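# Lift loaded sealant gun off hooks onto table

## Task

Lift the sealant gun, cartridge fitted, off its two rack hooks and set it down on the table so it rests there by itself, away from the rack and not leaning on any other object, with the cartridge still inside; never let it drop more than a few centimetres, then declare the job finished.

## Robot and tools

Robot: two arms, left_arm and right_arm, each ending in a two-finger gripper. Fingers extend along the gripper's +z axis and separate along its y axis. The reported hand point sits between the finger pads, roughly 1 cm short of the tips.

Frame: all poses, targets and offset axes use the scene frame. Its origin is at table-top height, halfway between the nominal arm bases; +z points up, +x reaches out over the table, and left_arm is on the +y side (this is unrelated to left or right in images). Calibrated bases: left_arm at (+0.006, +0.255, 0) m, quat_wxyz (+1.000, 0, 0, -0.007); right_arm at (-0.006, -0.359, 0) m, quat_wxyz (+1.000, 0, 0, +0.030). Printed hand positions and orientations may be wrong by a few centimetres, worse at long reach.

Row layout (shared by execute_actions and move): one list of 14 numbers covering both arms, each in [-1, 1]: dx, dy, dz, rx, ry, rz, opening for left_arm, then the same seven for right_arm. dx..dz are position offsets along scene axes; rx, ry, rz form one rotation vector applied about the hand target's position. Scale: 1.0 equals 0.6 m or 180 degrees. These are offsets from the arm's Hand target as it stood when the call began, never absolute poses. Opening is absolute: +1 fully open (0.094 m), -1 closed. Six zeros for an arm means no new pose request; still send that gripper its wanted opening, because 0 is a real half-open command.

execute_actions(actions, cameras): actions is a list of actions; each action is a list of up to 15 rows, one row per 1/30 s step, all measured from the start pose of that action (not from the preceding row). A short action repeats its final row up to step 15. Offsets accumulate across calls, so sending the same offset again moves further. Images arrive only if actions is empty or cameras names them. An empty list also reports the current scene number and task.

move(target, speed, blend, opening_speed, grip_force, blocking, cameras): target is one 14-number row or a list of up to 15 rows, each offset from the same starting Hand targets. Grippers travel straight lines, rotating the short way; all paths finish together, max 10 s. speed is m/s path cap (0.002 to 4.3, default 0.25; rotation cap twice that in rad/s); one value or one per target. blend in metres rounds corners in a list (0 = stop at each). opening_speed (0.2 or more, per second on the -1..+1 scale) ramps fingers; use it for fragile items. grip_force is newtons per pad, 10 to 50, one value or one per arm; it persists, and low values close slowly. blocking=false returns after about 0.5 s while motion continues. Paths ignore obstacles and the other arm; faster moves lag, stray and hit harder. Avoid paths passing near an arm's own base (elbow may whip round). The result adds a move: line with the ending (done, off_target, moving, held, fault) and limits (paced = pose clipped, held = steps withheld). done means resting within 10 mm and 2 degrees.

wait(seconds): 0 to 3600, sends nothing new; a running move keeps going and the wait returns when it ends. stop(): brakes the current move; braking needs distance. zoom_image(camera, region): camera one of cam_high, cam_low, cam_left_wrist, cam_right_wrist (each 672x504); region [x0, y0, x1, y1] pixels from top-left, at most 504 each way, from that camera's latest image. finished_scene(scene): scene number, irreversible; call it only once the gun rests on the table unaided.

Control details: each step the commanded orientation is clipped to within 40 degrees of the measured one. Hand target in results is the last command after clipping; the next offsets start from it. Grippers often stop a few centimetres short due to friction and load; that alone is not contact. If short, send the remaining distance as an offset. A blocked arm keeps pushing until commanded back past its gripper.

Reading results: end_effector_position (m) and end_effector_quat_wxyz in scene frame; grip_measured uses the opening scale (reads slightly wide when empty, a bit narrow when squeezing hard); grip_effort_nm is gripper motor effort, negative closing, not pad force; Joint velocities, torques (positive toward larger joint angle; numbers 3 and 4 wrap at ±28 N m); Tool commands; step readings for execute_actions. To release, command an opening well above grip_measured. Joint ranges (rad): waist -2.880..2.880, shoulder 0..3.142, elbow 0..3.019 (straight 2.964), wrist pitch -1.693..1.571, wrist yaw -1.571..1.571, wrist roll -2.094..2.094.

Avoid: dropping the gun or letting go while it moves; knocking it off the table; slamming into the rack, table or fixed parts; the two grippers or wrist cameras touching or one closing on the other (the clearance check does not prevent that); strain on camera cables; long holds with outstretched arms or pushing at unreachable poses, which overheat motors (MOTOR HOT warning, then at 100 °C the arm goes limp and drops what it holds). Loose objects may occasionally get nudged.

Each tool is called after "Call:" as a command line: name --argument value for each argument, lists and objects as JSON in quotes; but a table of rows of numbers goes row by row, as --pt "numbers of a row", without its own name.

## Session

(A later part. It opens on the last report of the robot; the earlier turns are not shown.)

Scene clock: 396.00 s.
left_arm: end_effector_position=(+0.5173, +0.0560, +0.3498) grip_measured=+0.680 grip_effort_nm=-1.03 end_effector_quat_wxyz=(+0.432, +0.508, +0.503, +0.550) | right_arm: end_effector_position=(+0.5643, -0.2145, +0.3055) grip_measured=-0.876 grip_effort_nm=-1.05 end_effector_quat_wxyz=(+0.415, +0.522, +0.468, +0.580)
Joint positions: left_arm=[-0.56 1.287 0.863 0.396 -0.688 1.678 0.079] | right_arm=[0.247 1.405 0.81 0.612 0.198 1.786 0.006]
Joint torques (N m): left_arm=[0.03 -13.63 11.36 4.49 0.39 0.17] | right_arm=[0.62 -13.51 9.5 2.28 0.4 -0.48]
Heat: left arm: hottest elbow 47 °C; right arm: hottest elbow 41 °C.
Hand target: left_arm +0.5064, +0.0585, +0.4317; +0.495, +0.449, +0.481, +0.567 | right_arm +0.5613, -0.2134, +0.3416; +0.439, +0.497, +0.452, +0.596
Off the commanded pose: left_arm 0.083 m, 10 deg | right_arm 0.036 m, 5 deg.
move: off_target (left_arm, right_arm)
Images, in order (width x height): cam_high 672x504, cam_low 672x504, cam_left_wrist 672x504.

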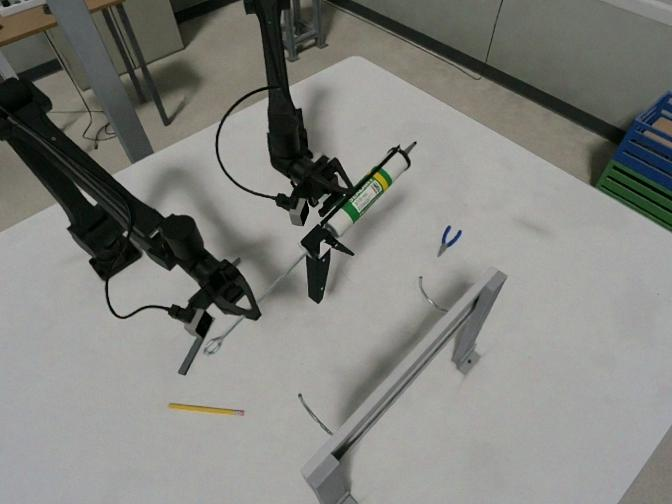

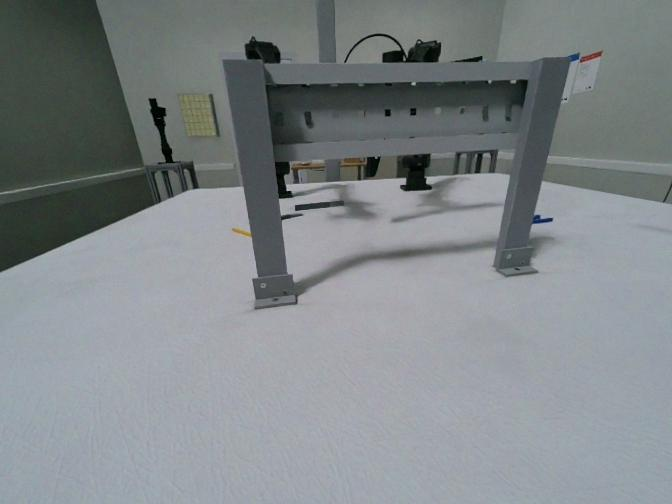

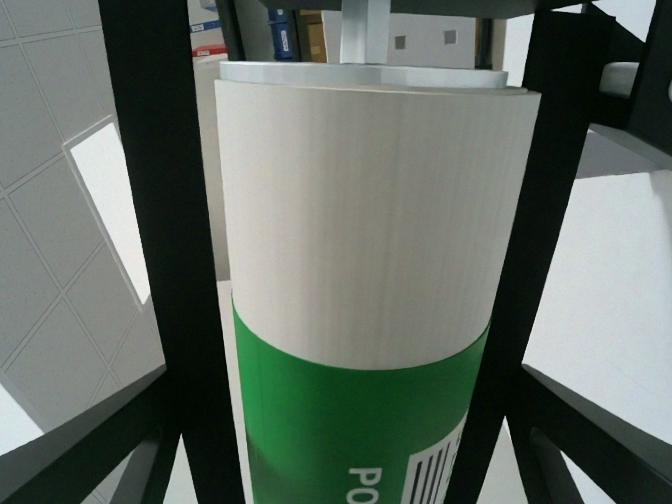

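Call:
move --pt "0 0.067 -0.06 -0.04 0 0 0.4 0 0.067 0.01 -0.04 0 0 -1" --pt "0.0 0.067 -0.06 -0.04 0.16 0.003 0.4 -0.02 0.067 0.01 -0.04 0.16 0.003 -1" --speed 0.09 --blend 0.01 --cameras '["cam_high","cam_left_wrist","cam_right_wrist"]'

Scene clock: 415.37 s.
left_arm: end_effector_position=(+0.4856, +0.1018, +0.3022) grip_measured=+0.680 grip_effort_nm=-1.03 end_effector_quat_wxyz=(+0.325, +0.580, +0.643, +0.380) | right_arm: end_effector_position=(+0.5319, -0.1718, +0.2798) grip_measured=-0.876 grip_effort_nm=-1.05 end_effector_quat_wxyz=(+0.313, +0.609, +0.617, +0.387)
Joint positions: left_arm=[-0.468 1.172 0.976 -0.417 -0.521 1.261 0.079] | right_arm=[0.354 1.323 1.037 -0.264 0.261 1.826 0.006]
Joint torques (N m): left_arm=[0.38 -9.82 18.11 1.98 -0.33 0.24] | right_arm=[-0.79 -13.33 15.46 1.07 0.69 -0.14]
Heat: left arm: hottest elbow 45 °C; right arm: hottest elbow 40 °C.
Hand target: left_arm +0.5064, +0.0987, +0.3957; +0.385, +0.542, +0.625, +0.409 | right_arm +0.5493, -0.1732, +0.3476; +0.340, +0.600, +0.585, +0.427
Off the commanded pose: left_arm 0.096 m, 9 deg | right_arm 0.070 m, 7 deg.
move: off_target (left_arm, right_arm)

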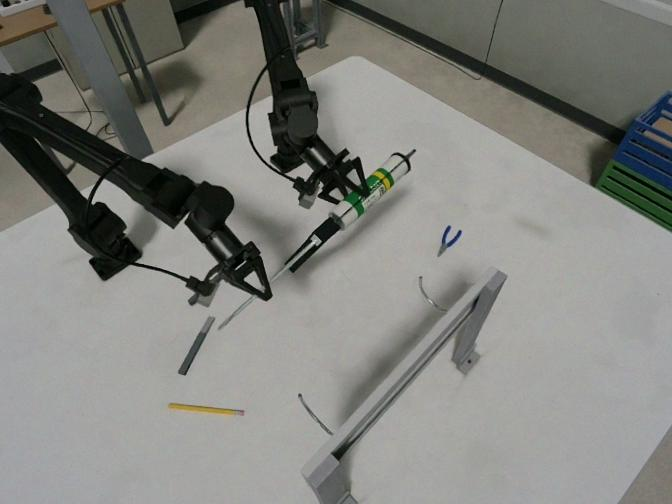

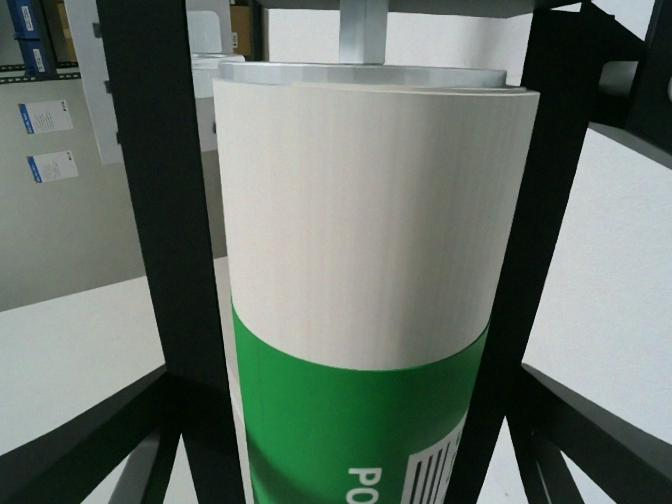

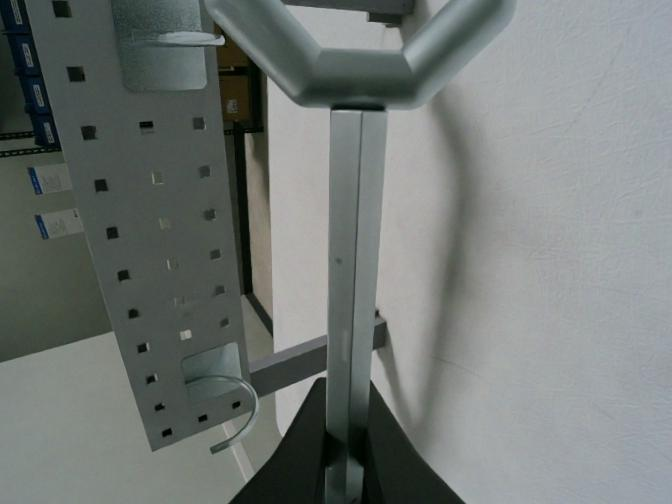

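Call:
move --target '[0.05,0,-0.075,-0.02,0.172,0.0,0.4,0.04,0,-0.02,-0.02,0.172,0.0,-1]' --speed 0.09 --cameras '["cam_high","cam_left_wrist","cam_right_wrist"]'

Scene clock: 428.50 s.
left_arm: end_effector_position=(+0.5145, +0.1022, +0.2848) grip_measured=+0.680 grip_effort_nm=-1.03 end_effector_quat_wxyz=(+0.167, +0.634, +0.727, +0.205) | right_arm: end_effector_position=(+0.5496, -0.1739, +0.2761) grip_measured=-0.876 grip_effort_nm=-1.05 end_effector_quat_wxyz=(+0.174, +0.671, +0.698, +0.178)
Joint positions: left_arm=[-0.365 1.436 1.398 -1.064 -0.269 1.121 0.079] | right_arm=[0.31 1.572 1.533 -1.053 0.161 1.863 0.006]
Joint torques (N m): left_arm=[0.32 -11.99 16.46 1.32 -0.16 0.04] | right_arm=[-1.61 -16.15 16.31 0.62 -0.2 0.19]
Heat: left arm: hottest elbow 47 °C; right arm: hottest elbow 41 °C.
Hand target: left_arm +0.5364, +0.0987, +0.3507; +0.221, +0.619, +0.717, +0.230 | right_arm +0.5733, -0.1732, +0.3356; +0.190, +0.681, +0.668, +0.233
Off the commanded pose: left_arm 0.069 m, 7 deg | right_arm 0.064 m, 7 deg.
move: off_target (left_arm, right_arm)

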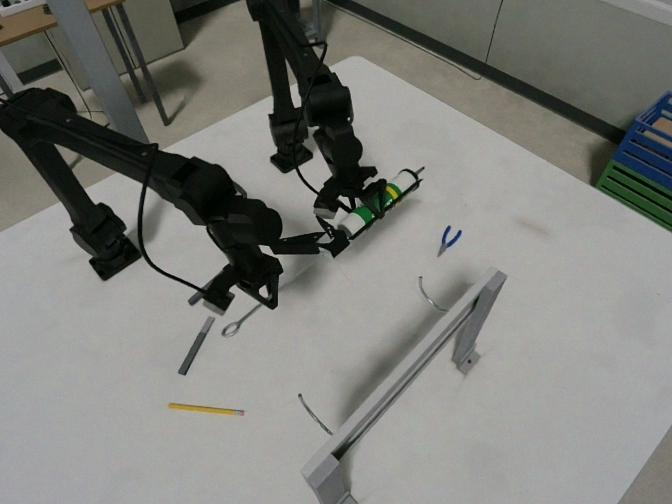

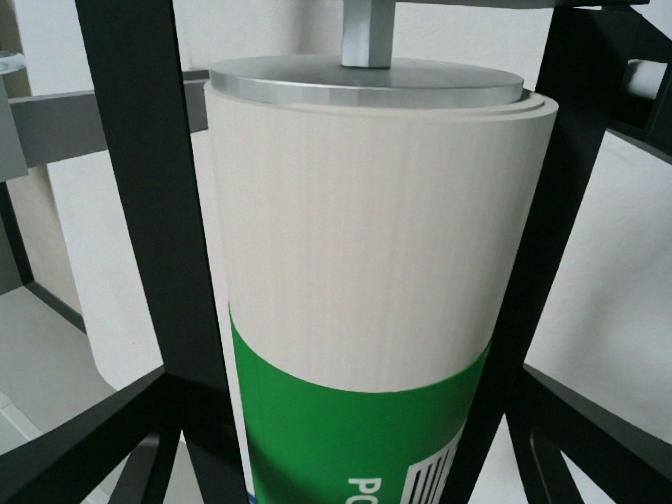

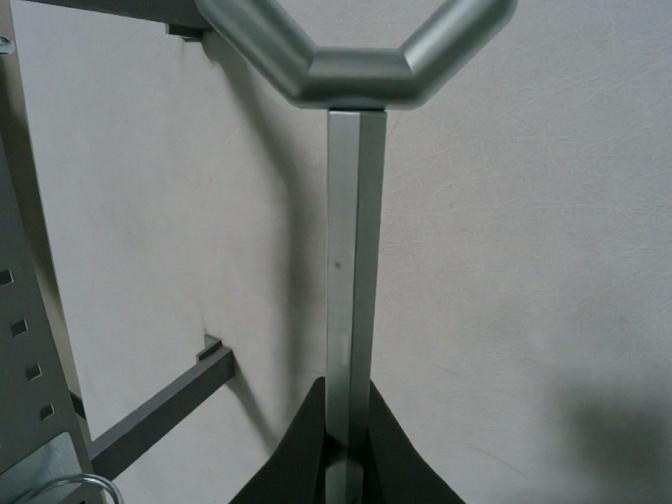

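Call:
zoom_image --camera "cam_high" --region '[180, 130, 440, 350]'

Scaled by 1.938 from the camera's image (finer frame: 960x720).

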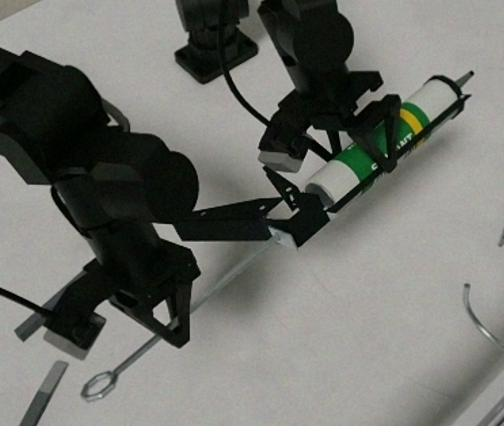

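Call:
move --target '[0.02,0,-0.155,-0.01,0.11,0.0,0.4,0.02,0,-0.13,-0.01,0.11,0.0,-1]' --speed 0.09 --cameras '["cam_high","cam_left_wrist","cam_low"]'

Scene clock: 447.27 s.
left_arm: end_effector_position=(+0.5252, +0.1019, +0.2055) grip_measured=+0.680 grip_effort_nm=-1.03 end_effector_quat_wxyz=(+0.058, +0.654, +0.749, +0.087) | right_arm: end_effector_position=(+0.5565, -0.1725, +0.2034) grip_measured=-0.876 grip_effort_nm=-1.05 end_effector_quat_wxyz=(+0.064, +0.689, +0.721, +0.045)
Joint positions: left_arm=[-0.31 1.651 1.509 -1.253 -0.116 1.122 0.079] | right_arm=[0.282 1.811 1.723 -1.344 0.073 1.863 0.006]
Joint torques (N m): left_arm=[0.97 -14.27 14.89 0.18 0.04 0.04] | right_arm=[-1.96 -19.6 15.57 0.16 -0.38 0.27]
Heat: left arm: hottest elbow 51 °C; right arm: hottest elbow 42 °C.
Hand target: left_arm +0.5484, +0.0987, +0.2577; +0.104, +0.646, +0.748, +0.109 | right_arm +0.5853, -0.1732, +0.2576; +0.083, +0.708, +0.694, +0.102
Off the commanded pose: left_arm 0.057 m, 6 deg | right_arm 0.061 m, 8 deg.
move: off_target (left_arm, right_arm)
Images, in order (width x height): cam_high 672x504, cam_low 672x504, cam_left_wrist 672x504.

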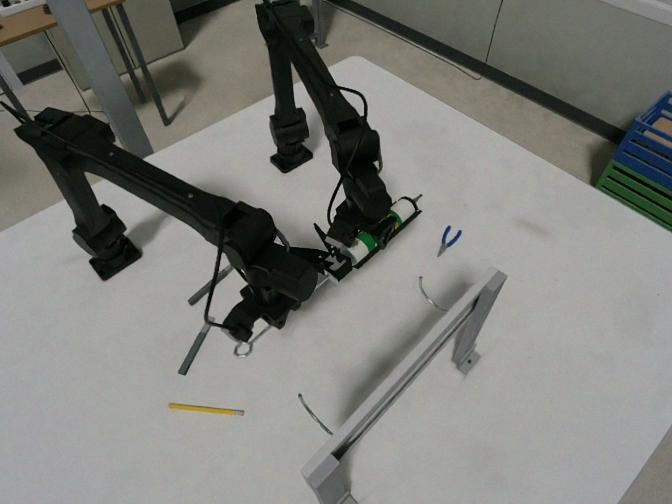

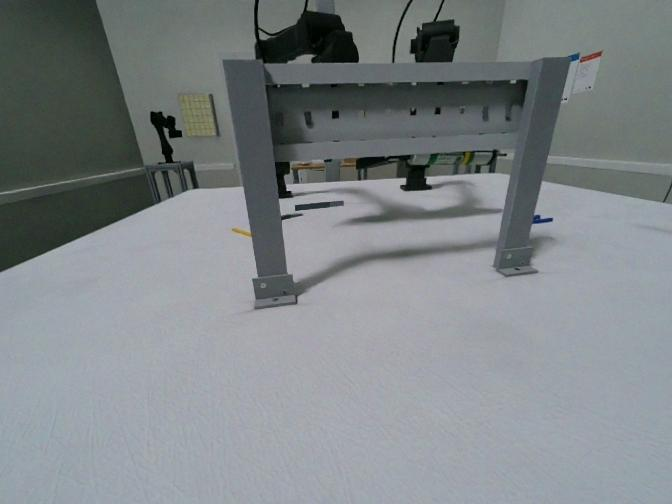

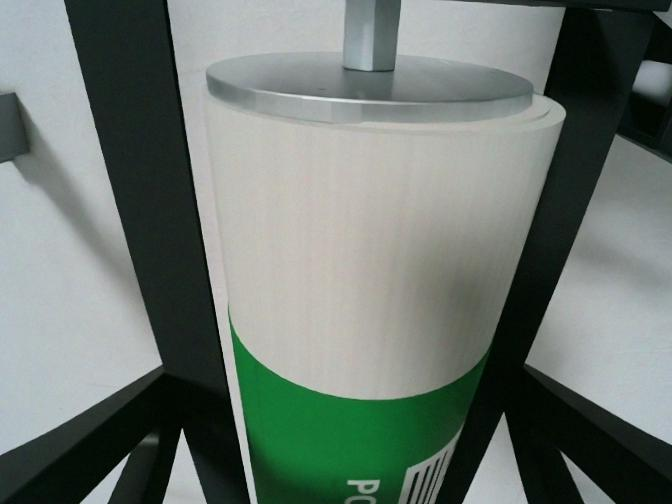

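Call:
move --target '[0.02,0,-0.21,0.013,0.0,0.0,0.4,0.0,0,-0.235,0.013,-0.01,0.0,-1]' --speed 0.09 --cameras '["cam_high","cam_left_wrist","cam_low"]'

Call:
zoom_image --camera "cam_low" --region '[260, 130, 540, 280]'

Scene clock: 477.57 s.
left_arm: end_effector_position=(+0.5436, +0.0990, +0.1037) grip_measured=+0.680 grip_effort_nm=-1.03 end_effector_quat_wxyz=(+0.056, +0.661, +0.741, +0.102) | right_arm: end_effector_position=(+0.5686, -0.1741, +0.0916) grip_measured=-0.876 grip_effort_nm=-1.05 end_effector_quat_wxyz=(+0.071, +0.691, +0.713, +0.092)
Joint positions: left_arm=[-0.313 1.761 1.375 -1 -0.143 1.142 0.079] | right_arm=[0.264 1.854 1.473 -0.961 0.041 1.86 0.006]
Joint torques (N m): left_arm=[-0.73 -15.44 9.24 1.57 -0.37 -0.12] | right_arm=[-1.44 -19.72 9.69 1.02 -0.31 0.3]
Heat: left arm: hottest elbow 47 °C; right arm: hottest elbow 43 °C.
Hand target: left_arm +0.5604, +0.0987, +0.1317; +0.090, +0.648, +0.746, +0.124 | right_arm +0.5853, -0.1732, +0.1166; +0.079, +0.708, +0.690, +0.127
Off the commanded pose: left_arm 0.033 m, 5 deg | right_arm 0.030 m, 5 deg.
move: off_target (left_arm, right_arm)
Images, in order (width x height): cam_high 672x504, cam_low 672x504, cam_left_wrist 672x504.

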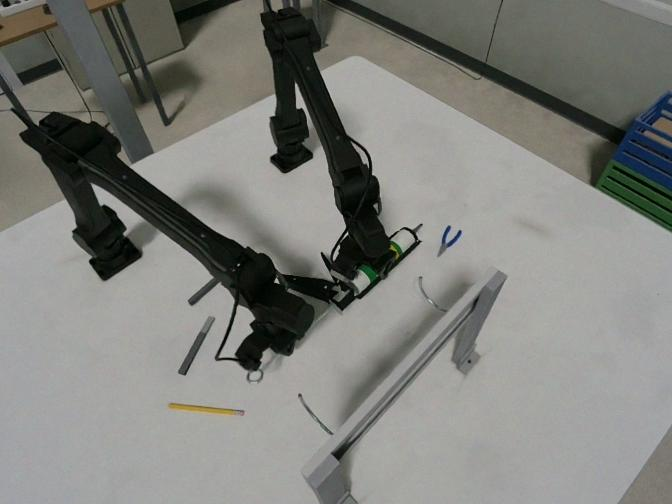

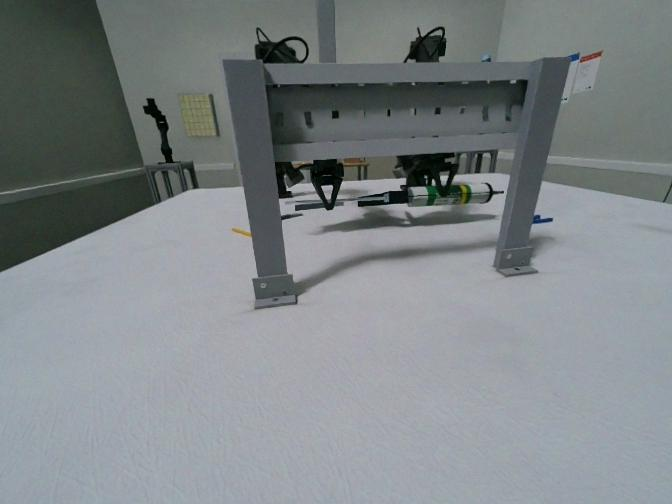

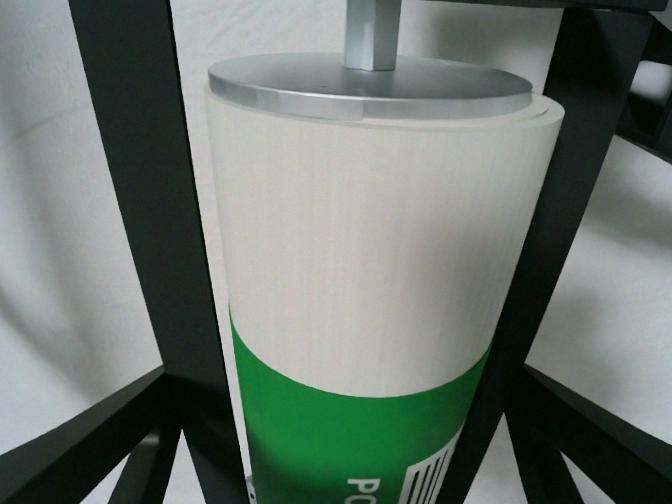

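Scaled by 1.800 from the camera's image (finer frame: 960x720).

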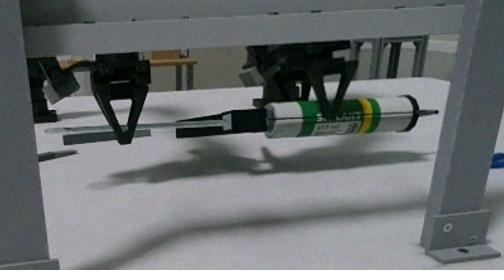

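Call:
move --target '[0.0,0,-0.072,0.0,0.0,0.0,0.4,0.0,0,-0.072,0.0,0.0,0.0,-1]' --speed 0.05 --cameras '["cam_left_wrist","cam_low"]'

Call:
zoom_image --camera "cam_low" --region '[260, 130, 540, 280]'

Scene clock: 486.97 s.
left_arm: end_effector_position=(+0.5413, +0.1001, +0.0725) grip_measured=+0.680 grip_effort_nm=-1.03 end_effector_quat_wxyz=(+0.057, +0.660, +0.742, +0.101) | right_arm: end_effector_position=(+0.5697, -0.1715, +0.0629) grip_measured=-0.876 grip_effort_nm=-1.05 end_effector_quat_wxyz=(+0.074, +0.690, +0.713, +0.100)
Joint positions: left_arm=[-0.311 1.789 1.325 -0.922 -0.14 1.141 0.079] | right_arm=[0.267 1.88 1.427 -0.872 0.04 1.86 0.006]
Joint torques (N m): left_arm=[-0.62 -14.39 8.16 2.52 -0.48 -0.11] | right_arm=[-1.44 -18.2 8.62 1.44 -0.23 0.3]
Heat: left arm: hottest elbow 45 °C; right arm: hottest elbow 43 °C.
Hand target: left_arm +0.5604, +0.0987, +0.0885; +0.090, +0.648, +0.746, +0.124 | right_arm +0.5853, -0.1732, +0.0734; +0.079, +0.708, +0.690, +0.127
Off the commanded pose: left_arm 0.025 m, 5 deg | right_arm 0.019 m, 5 deg.
move: off_target (left_arm, right_arm)
Images, in order (width x height): cam_low 672x504, cam_left_wrist 672x504.

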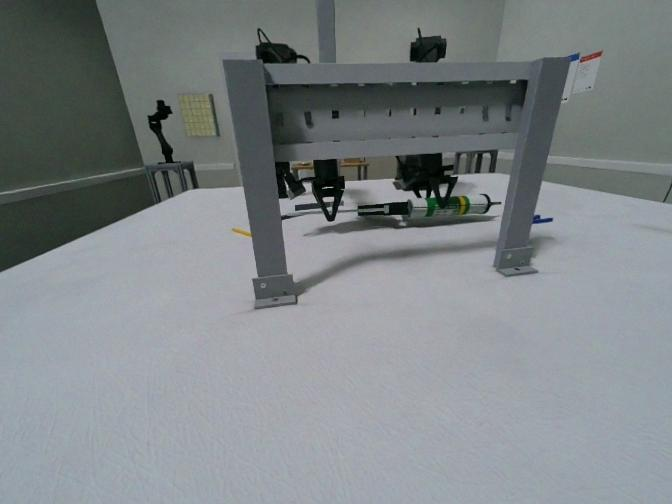

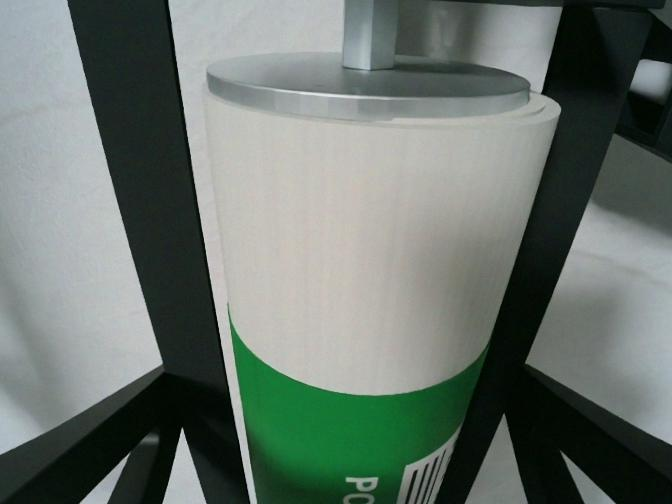

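Scaled by 1.800 from the camera's image (finer frame: 960x720).

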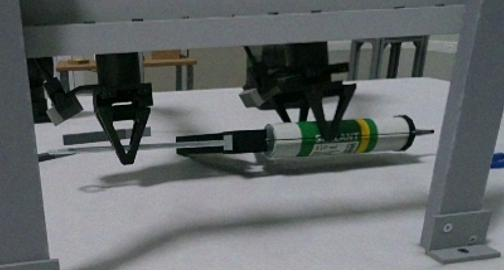

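Call:
move --target '[0.0,0,-0.045,0.0,0.02,0.0,0.4,0.0,0,-0.045,0.0,0.015,0.0,-1]' --speed 0.05 --cameras '["cam_left_wrist","cam_low","cam_high"]'

Call:
zoom_image --camera "cam_low" --region '[260, 130, 540, 280]'

Scene clock: 502.83 s.
left_arm: end_effector_position=(+0.5412, +0.1028, +0.0602) grip_measured=+0.680 grip_effort_nm=-1.03 end_effector_quat_wxyz=(+0.052, +0.657, +0.747, +0.085) | right_arm: end_effector_position=(+0.5714, -0.1683, +0.0608) grip_measured=-0.876 grip_effort_nm=-1.05 end_effector_quat_wxyz=(+0.070, +0.685, +0.718, +0.106)
Joint positions: left_arm=[-0.299 1.812 1.326 -0.922 -0.116 1.139 0.079] | right_arm=[0.267 1.885 1.427 -0.859 0.026 1.847 0.006]
Joint torques (N m): left_arm=[-0.44 -11.93 9.13 1.8 -0.61 -0.07] | right_arm=[-1.85 -14.15 9.17 0.98 -0.27 0.43]
Heat: left arm: hottest elbow 43 °C; right arm: hottest elbow 40 °C.
Hand target: left_arm +0.5604, +0.0987, +0.0615; +0.067, +0.652, +0.748, +0.104 | right_arm +0.5853, -0.1732, +0.0464; +0.063, +0.710, +0.692, +0.111
Off the commanded pose: left_arm 0.020 m, 3 deg | right_arm 0.021 m, 4 deg.
move: off_target (left_arm, right_arm)
Images, in order (width x height): cam_high 672x504, cam_low 672x504, cam_left_wrist 672x504.

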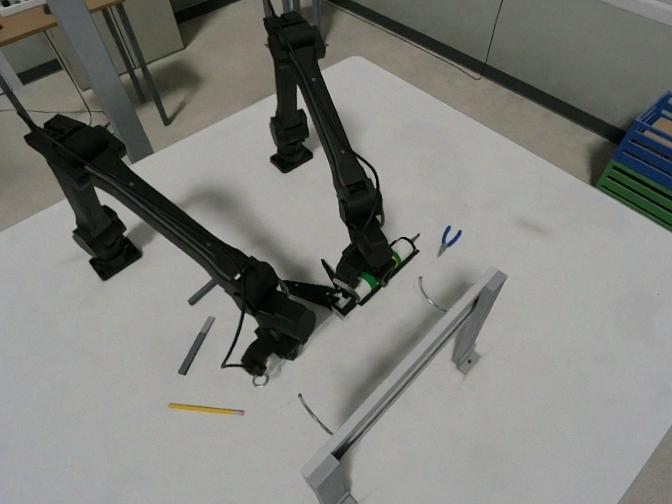

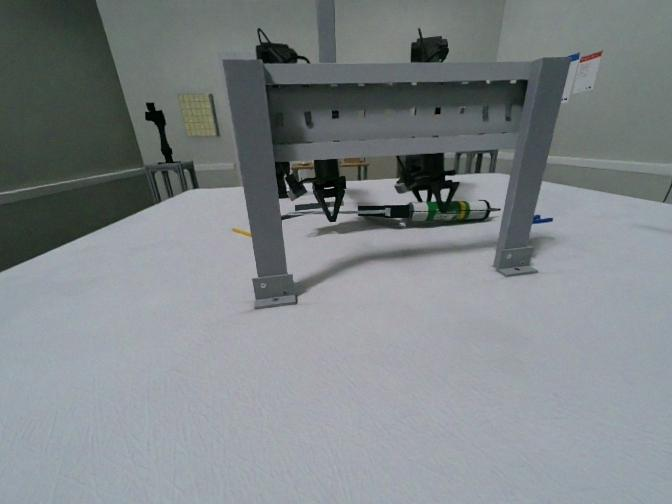

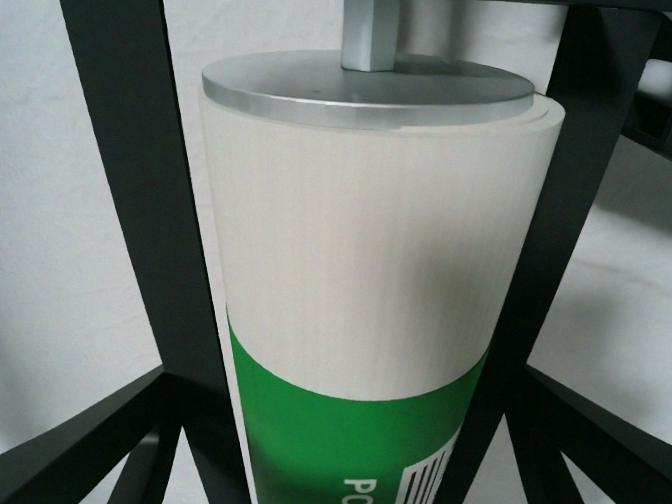

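Scaled by 1.800 from the camera's image (finer frame: 960x720).

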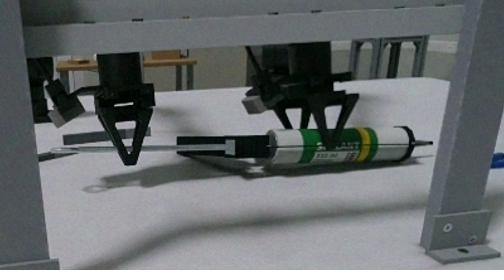

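Call:
move --target '[0.0,0,-0.03,0.0,0.045,0.0,0.4,0.0,0,-0.03,0.0,0.05,0.0,-1]' --speed 0.05 --cameras '["cam_left_wrist","cam_low"]'

Call:
zoom_image --camera "cam_low" --region '[260, 130, 540, 280]'

Scene clock: 514.53 s.
left_arm: end_effector_position=(+0.5454, +0.1014, +0.0511) grip_measured=+0.680 grip_effort_nm=-1.03 end_effector_quat_wxyz=(+0.010, +0.662, +0.748, +0.049) | right_arm: end_effector_position=(+0.5748, -0.1698, +0.0353) grip_measured=-0.876 grip_effort_nm=-1.05 end_effector_quat_wxyz=(+0.012, +0.692, +0.719, +0.059)
Joint positions: left_arm=[-0.288 1.888 1.424 -1.048 -0.08 1.15 0.079] | right_arm=[0.245 1.992 1.54 -1.004 -0.036 1.84 0.006]
Joint torques (N m): left_arm=[0.21 -12.22 9.36 0.95 -0.28 -0.12] | right_arm=[-1.44 -16.26 9.98 -0.32 -0.08 0.46]
Heat: left arm: hottest elbow 41 °C; right arm: hottest elbow 39 °C.
Hand target: left_arm +0.5604, +0.0987, +0.0435; +0.014, +0.658, +0.751, +0.057 | right_arm +0.5853, -0.1732, +0.0284; +0.009, +0.717, +0.695, +0.055
Off the commanded pose: left_arm 0.017 m, 1 deg | right_arm 0.013 m, 4 deg.
move: off_target (left_arm, right_arm)
Images, in order (width x height): cam_low 672x504, cam_left_wrist 672x504.

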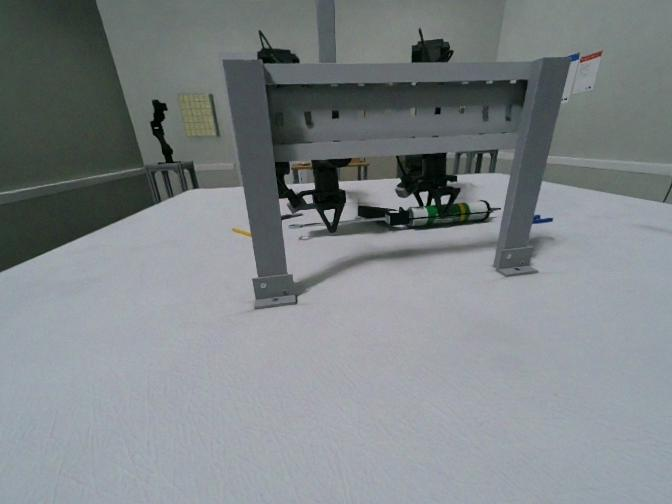

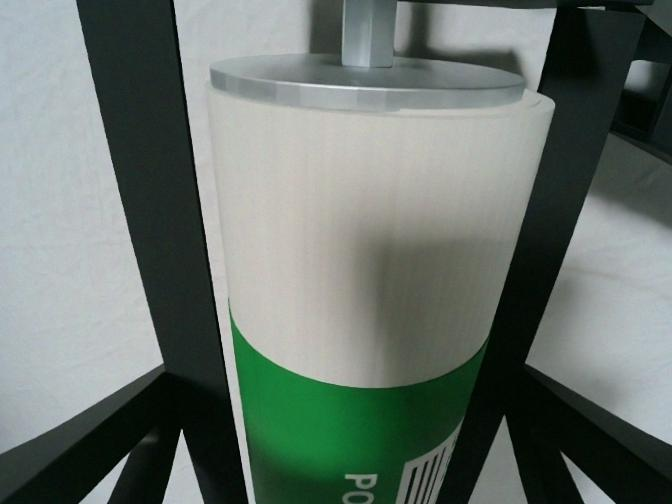

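Scaled by 1.800 from the camera's image (finer frame: 960x720).

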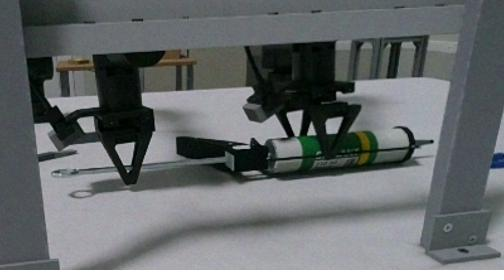

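Call:
move --target '[0.0,0,-0.022,0.0,0.0,0.0,0.4,0.0,0,-0.018,0.0,0.0,0.0,-1]' --speed 0.04 --cameras '["cam_left_wrist","cam_low"]'

Call:
zoom_image --camera "cam_low" --region '[260, 130, 540, 280]'

Scene clock: 523.93 s.
left_arm: end_effector_position=(+0.5454, +0.1020, +0.0494) grip_measured=+0.680 grip_effort_nm=-1.03 end_effector_quat_wxyz=(+0.009, +0.662, +0.748, +0.047) | right_arm: end_effector_position=(+0.5747, -0.1705, +0.0335) grip_measured=-0.876 grip_effort_nm=-1.05 end_effector_quat_wxyz=(+0.011, +0.693, +0.719, +0.058)
Joint positions: left_arm=[-0.287 1.891 1.424 -1.048 -0.079 1.152 0.079] | right_arm=[0.244 1.995 1.54 -1.004 -0.037 1.84 0.006]
Joint torques (N m): left_arm=[-0.21 -11.52 8.17 2.07 -0.33 -0.11] | right_arm=[-1.49 -15.44 9.07 0.42 -0.03 0.46]
Heat: left arm: hottest elbow 41 °C; right arm: hottest elbow 39 °C.
Hand target: left_arm +0.5604, +0.0987, +0.0303; +0.014, +0.658, +0.751, +0.057 | right_arm +0.5853, -0.1732, +0.0176; +0.009, +0.717, +0.695, +0.055
Off the commanded pose: left_arm 0.025 m, 1 deg | right_arm 0.019 m, 4 deg.
move: off_target (left_arm, right_arm)
Images, in order (width x height): cam_low 672x504, cam_left_wrist 672x504.

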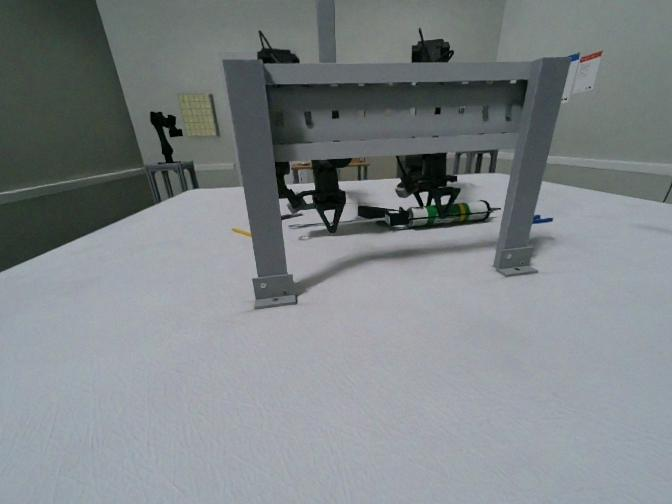

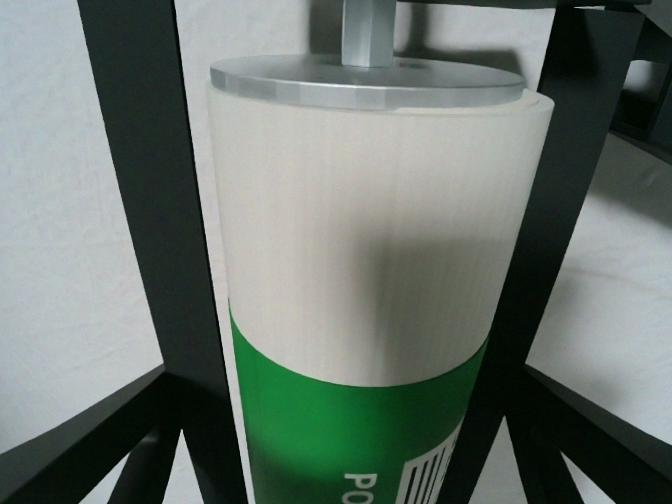

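Scaled by 1.800 from the camera's image (finer frame: 960x720).

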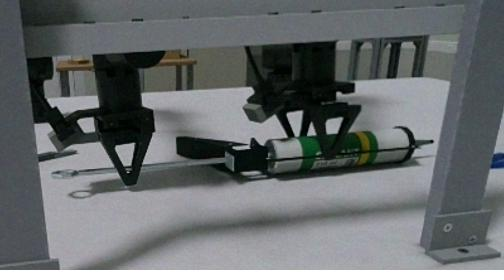

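Call:
move --target '[0.0,0,-0.01,0.0,0.0,0.0,0.4,0.0,0,0.005,0.0,0.0,0.0,-0.4]' --speed 0.04 --opening_speed 0.4 --cameras '["cam_left_wrist","cam_low","cam_right_wrist"]'

Call:
zoom_image --camera "cam_low" --region '[260, 130, 540, 280]'

Scene clock: 534.07 s.
left_arm: end_effector_position=(+0.5454, +0.1020, +0.0494) grip_measured=+0.680 grip_effort_nm=-1.03 end_effector_quat_wxyz=(+0.009, +0.662, +0.748, +0.047) | right_arm: end_effector_position=(+0.5747, -0.1702, +0.0244) grip_measured=-0.402 grip_effort_nm=0.11 end_effector_quat_wxyz=(+0.006, +0.705, +0.707, +0.053)
Joint positions: left_arm=[-0.287 1.891 1.424 -1.048 -0.079 1.152 0.079] | right_arm=[0.244 2.014 1.545 -1.004 -0.039 1.875 0.028]
Joint torques (N m): left_arm=[-0.85 -11.16 7.72 2.59 -0.32 -0.1] | right_arm=[-1.49 -17.32 9.17 0.12 0.05 0.11]
Heat: left arm: hottest elbow 40 °C; right arm: hottest elbow 38 °C.
Hand target: left_arm +0.5604, +0.0987, +0.0243; +0.014, +0.658, +0.751, +0.057 | right_arm +0.5853, -0.1732, +0.0206; +0.009, +0.717, +0.695, +0.055
Off the commanded pose: left_arm 0.029 m, 1 deg | right_arm 0.012 m, 2 deg.
move: off_target (left_arm, right_arm)
Images, in order (width x height): cam_low 672x504, cam_left_wrist 672x504, cam_right_wrist 672x504.

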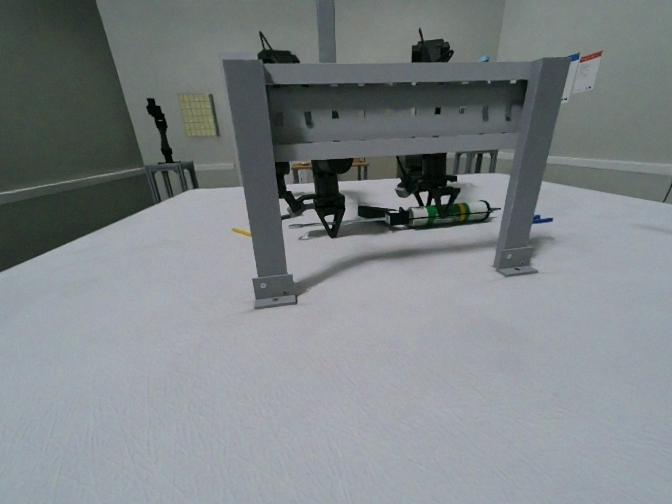

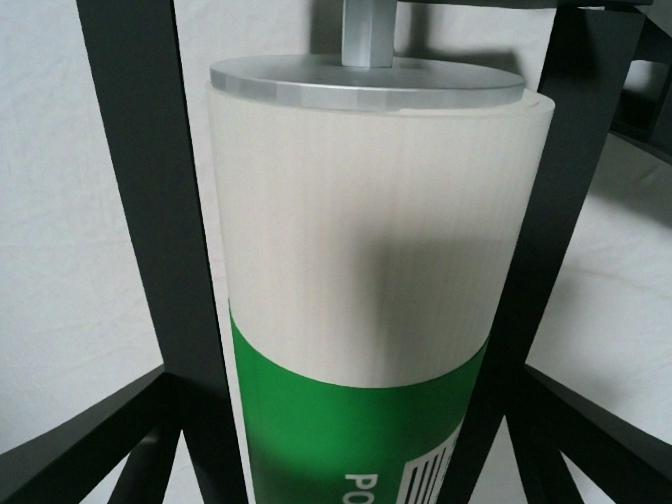

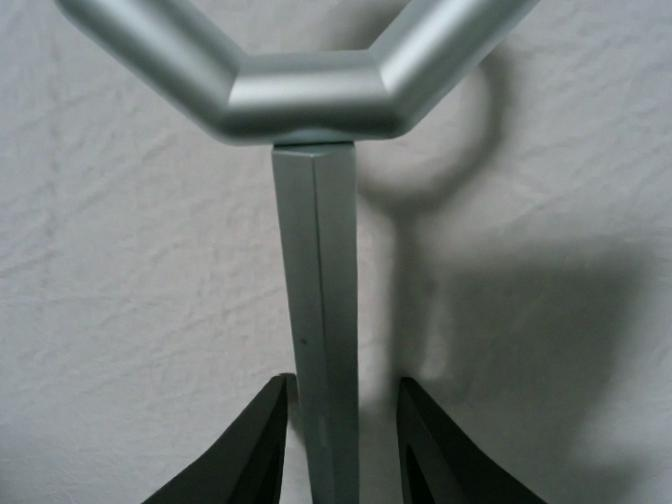

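Scaled by 1.800 from the camera's image (finer frame: 960x720).

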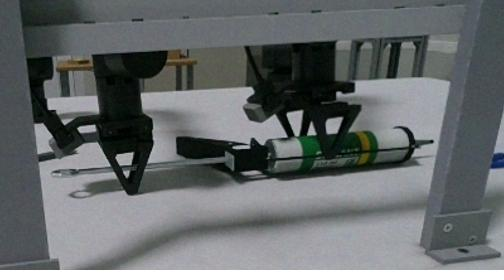

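Call:
move --pt "0.0 0 0 0.0 0.0 0.0 0.4 0.0 0 0.0 0.0 0.0 0.0 0.2" --pt "0.0 0 0 0.0 0.0 0.0 0.4 0.02 0 0.1 0.0 0.0 0.0 0.2" --pt "0.0 0 0 0.0 0.0 0.0 0.4 -0.02 0 0.28 0.0 0.0 0.0 0.2" --speed 0.09 --blend '[0,0.01,0]' --cameras '["cam_left_wrist","cam_low","cam_high","cam_right_wrist"]'

Call:
zoom_image --camera "cam_low" --region '[260, 130, 540, 280]'

Scene clock: 549.70 s.
left_arm: end_effector_position=(+0.5454, +0.1020, +0.0494) grip_measured=+0.680 grip_effort_nm=-1.03 end_effector_quat_wxyz=(+0.009, +0.662, +0.748, +0.047) | right_arm: end_effector_position=(+0.5553, -0.1773, +0.1434) grip_measured=+0.198 grip_effort_nm=0.10 end_effector_quat_wxyz=(-0.014, +0.710, +0.704, +0.015)
Joint positions: left_arm=[-0.287 1.891 1.424 -1.048 -0.079 1.152 0.079] | right_arm=[0.242 1.911 1.717 -1.364 -0.039 1.881 0.056]
Joint torques (N m): left_arm=[-0.44 -10.93 7.79 2.4 -0.36 -0.15] | right_arm=[-0.38 -21.83 12.68 -0.32 0.03 0.12]
Heat: left arm: hottest elbow 39 °C; right arm: hottest elbow 37 °C.
Hand target: left_arm +0.5604, +0.0987, +0.0243; +0.014, +0.658, +0.751, +0.057 | right_arm +0.5733, -0.1732, +0.1886; +0.009, +0.717, +0.695, +0.055
Off the commanded pose: left_arm 0.029 m, 1 deg | right_arm 0.049 m, 5 deg.
move: off_target (right_arm)

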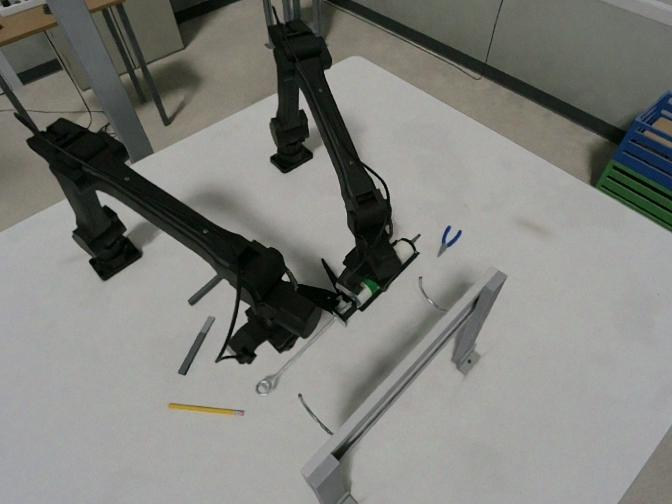

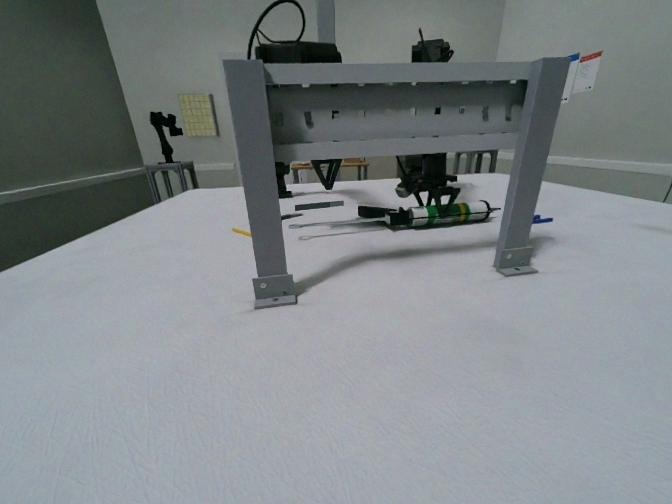

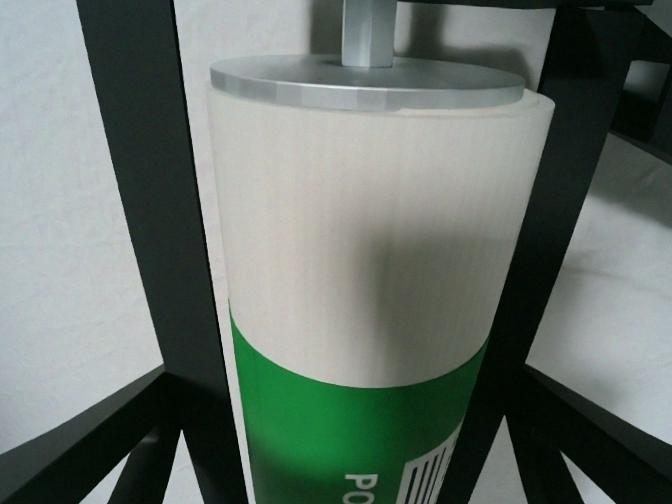

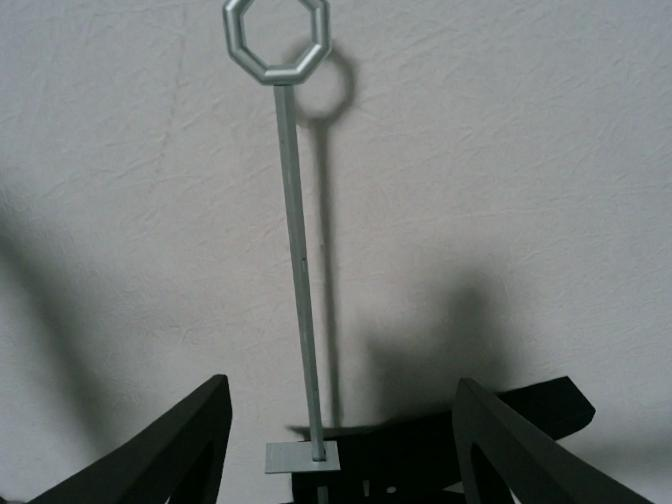

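Scaled by 1.800 from the camera's image (finer frame: 960x720).

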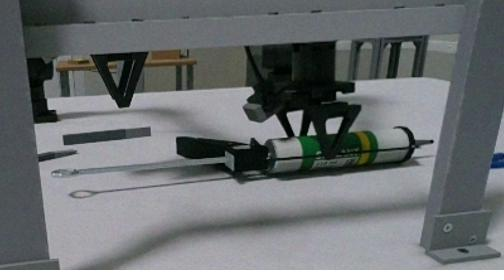

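Call:
move --target '[0.0,0,0.0,0.0,-0.05,0.0,0.4,0.0,-0.05,0.1,0.0,0.0,0.0,0.2]' --speed 0.06 --cameras '["cam_left_wrist","cam_low","cam_high"]'

Call:
zoom_image --camera "cam_low" --region '[260, 130, 540, 280]'

Scene clock: 561.73 s.
left_arm: end_effector_position=(+0.5422, +0.1024, +0.0589) grip_measured=+0.680 grip_effort_nm=-1.03 end_effector_quat_wxyz=(+0.061, +0.660, +0.744, +0.084) | right_arm: end_effector_position=(+0.5579, -0.1969, +0.2011) grip_measured=+0.198 grip_effort_nm=0.10 end_effector_quat_wxyz=(-0.016, +0.720, +0.693, +0.013)
Joint positions: left_arm=[-0.296 1.807 1.314 -0.897 -0.105 1.15 0.079] | right_arm=[0.209 1.885 1.83 -1.508 -0.04 1.878 0.056]
Joint torques (N m): left_arm=[-1.26 -9.17 5.97 4.6 -1.15 -0.18] | right_arm=[-1.55 -21.89 13.08 -0.36 -0.05 -0.26]
Heat: left arm: hottest elbow 38 °C; right arm: hottest elbow 37 °C.
Hand target: left_arm +0.5604, +0.0987, +0.0243; +0.073, +0.651, +0.748, +0.109 | right_arm +0.5733, -0.2032, +0.2486; +0.009, +0.717, +0.695, +0.055
Off the commanded pose: left_arm 0.039 m, 3 deg | right_arm 0.050 m, 6 deg.
move: off_target (left_arm, right_arm)
Images, in order (width x height): cam_high 672x504, cam_low 672x504, cam_left_wrist 672x504.

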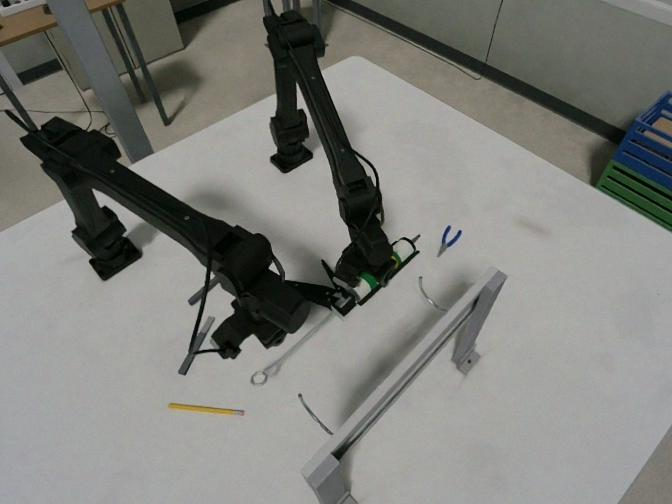

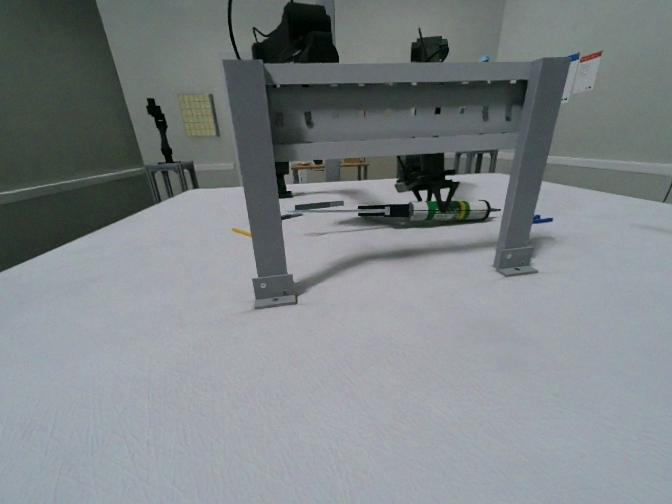

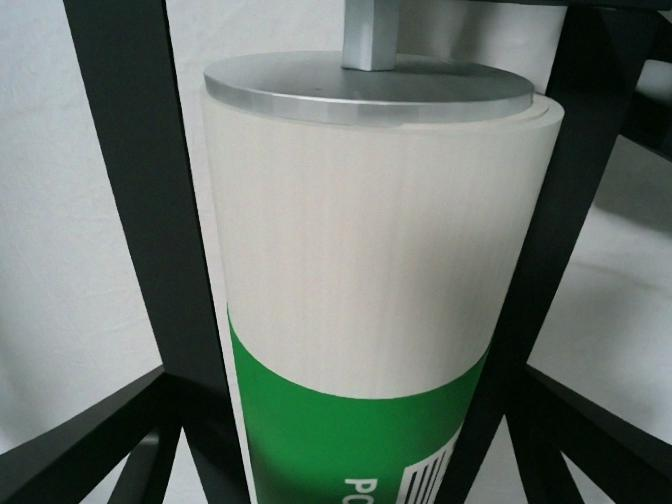

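Scaled by 1.800 from the camera's image (finer frame: 960x720).

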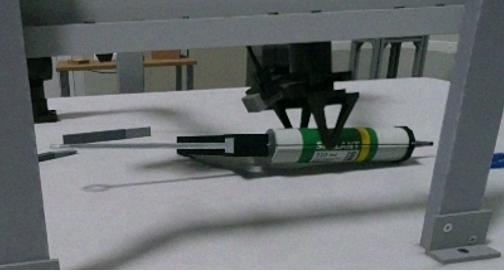

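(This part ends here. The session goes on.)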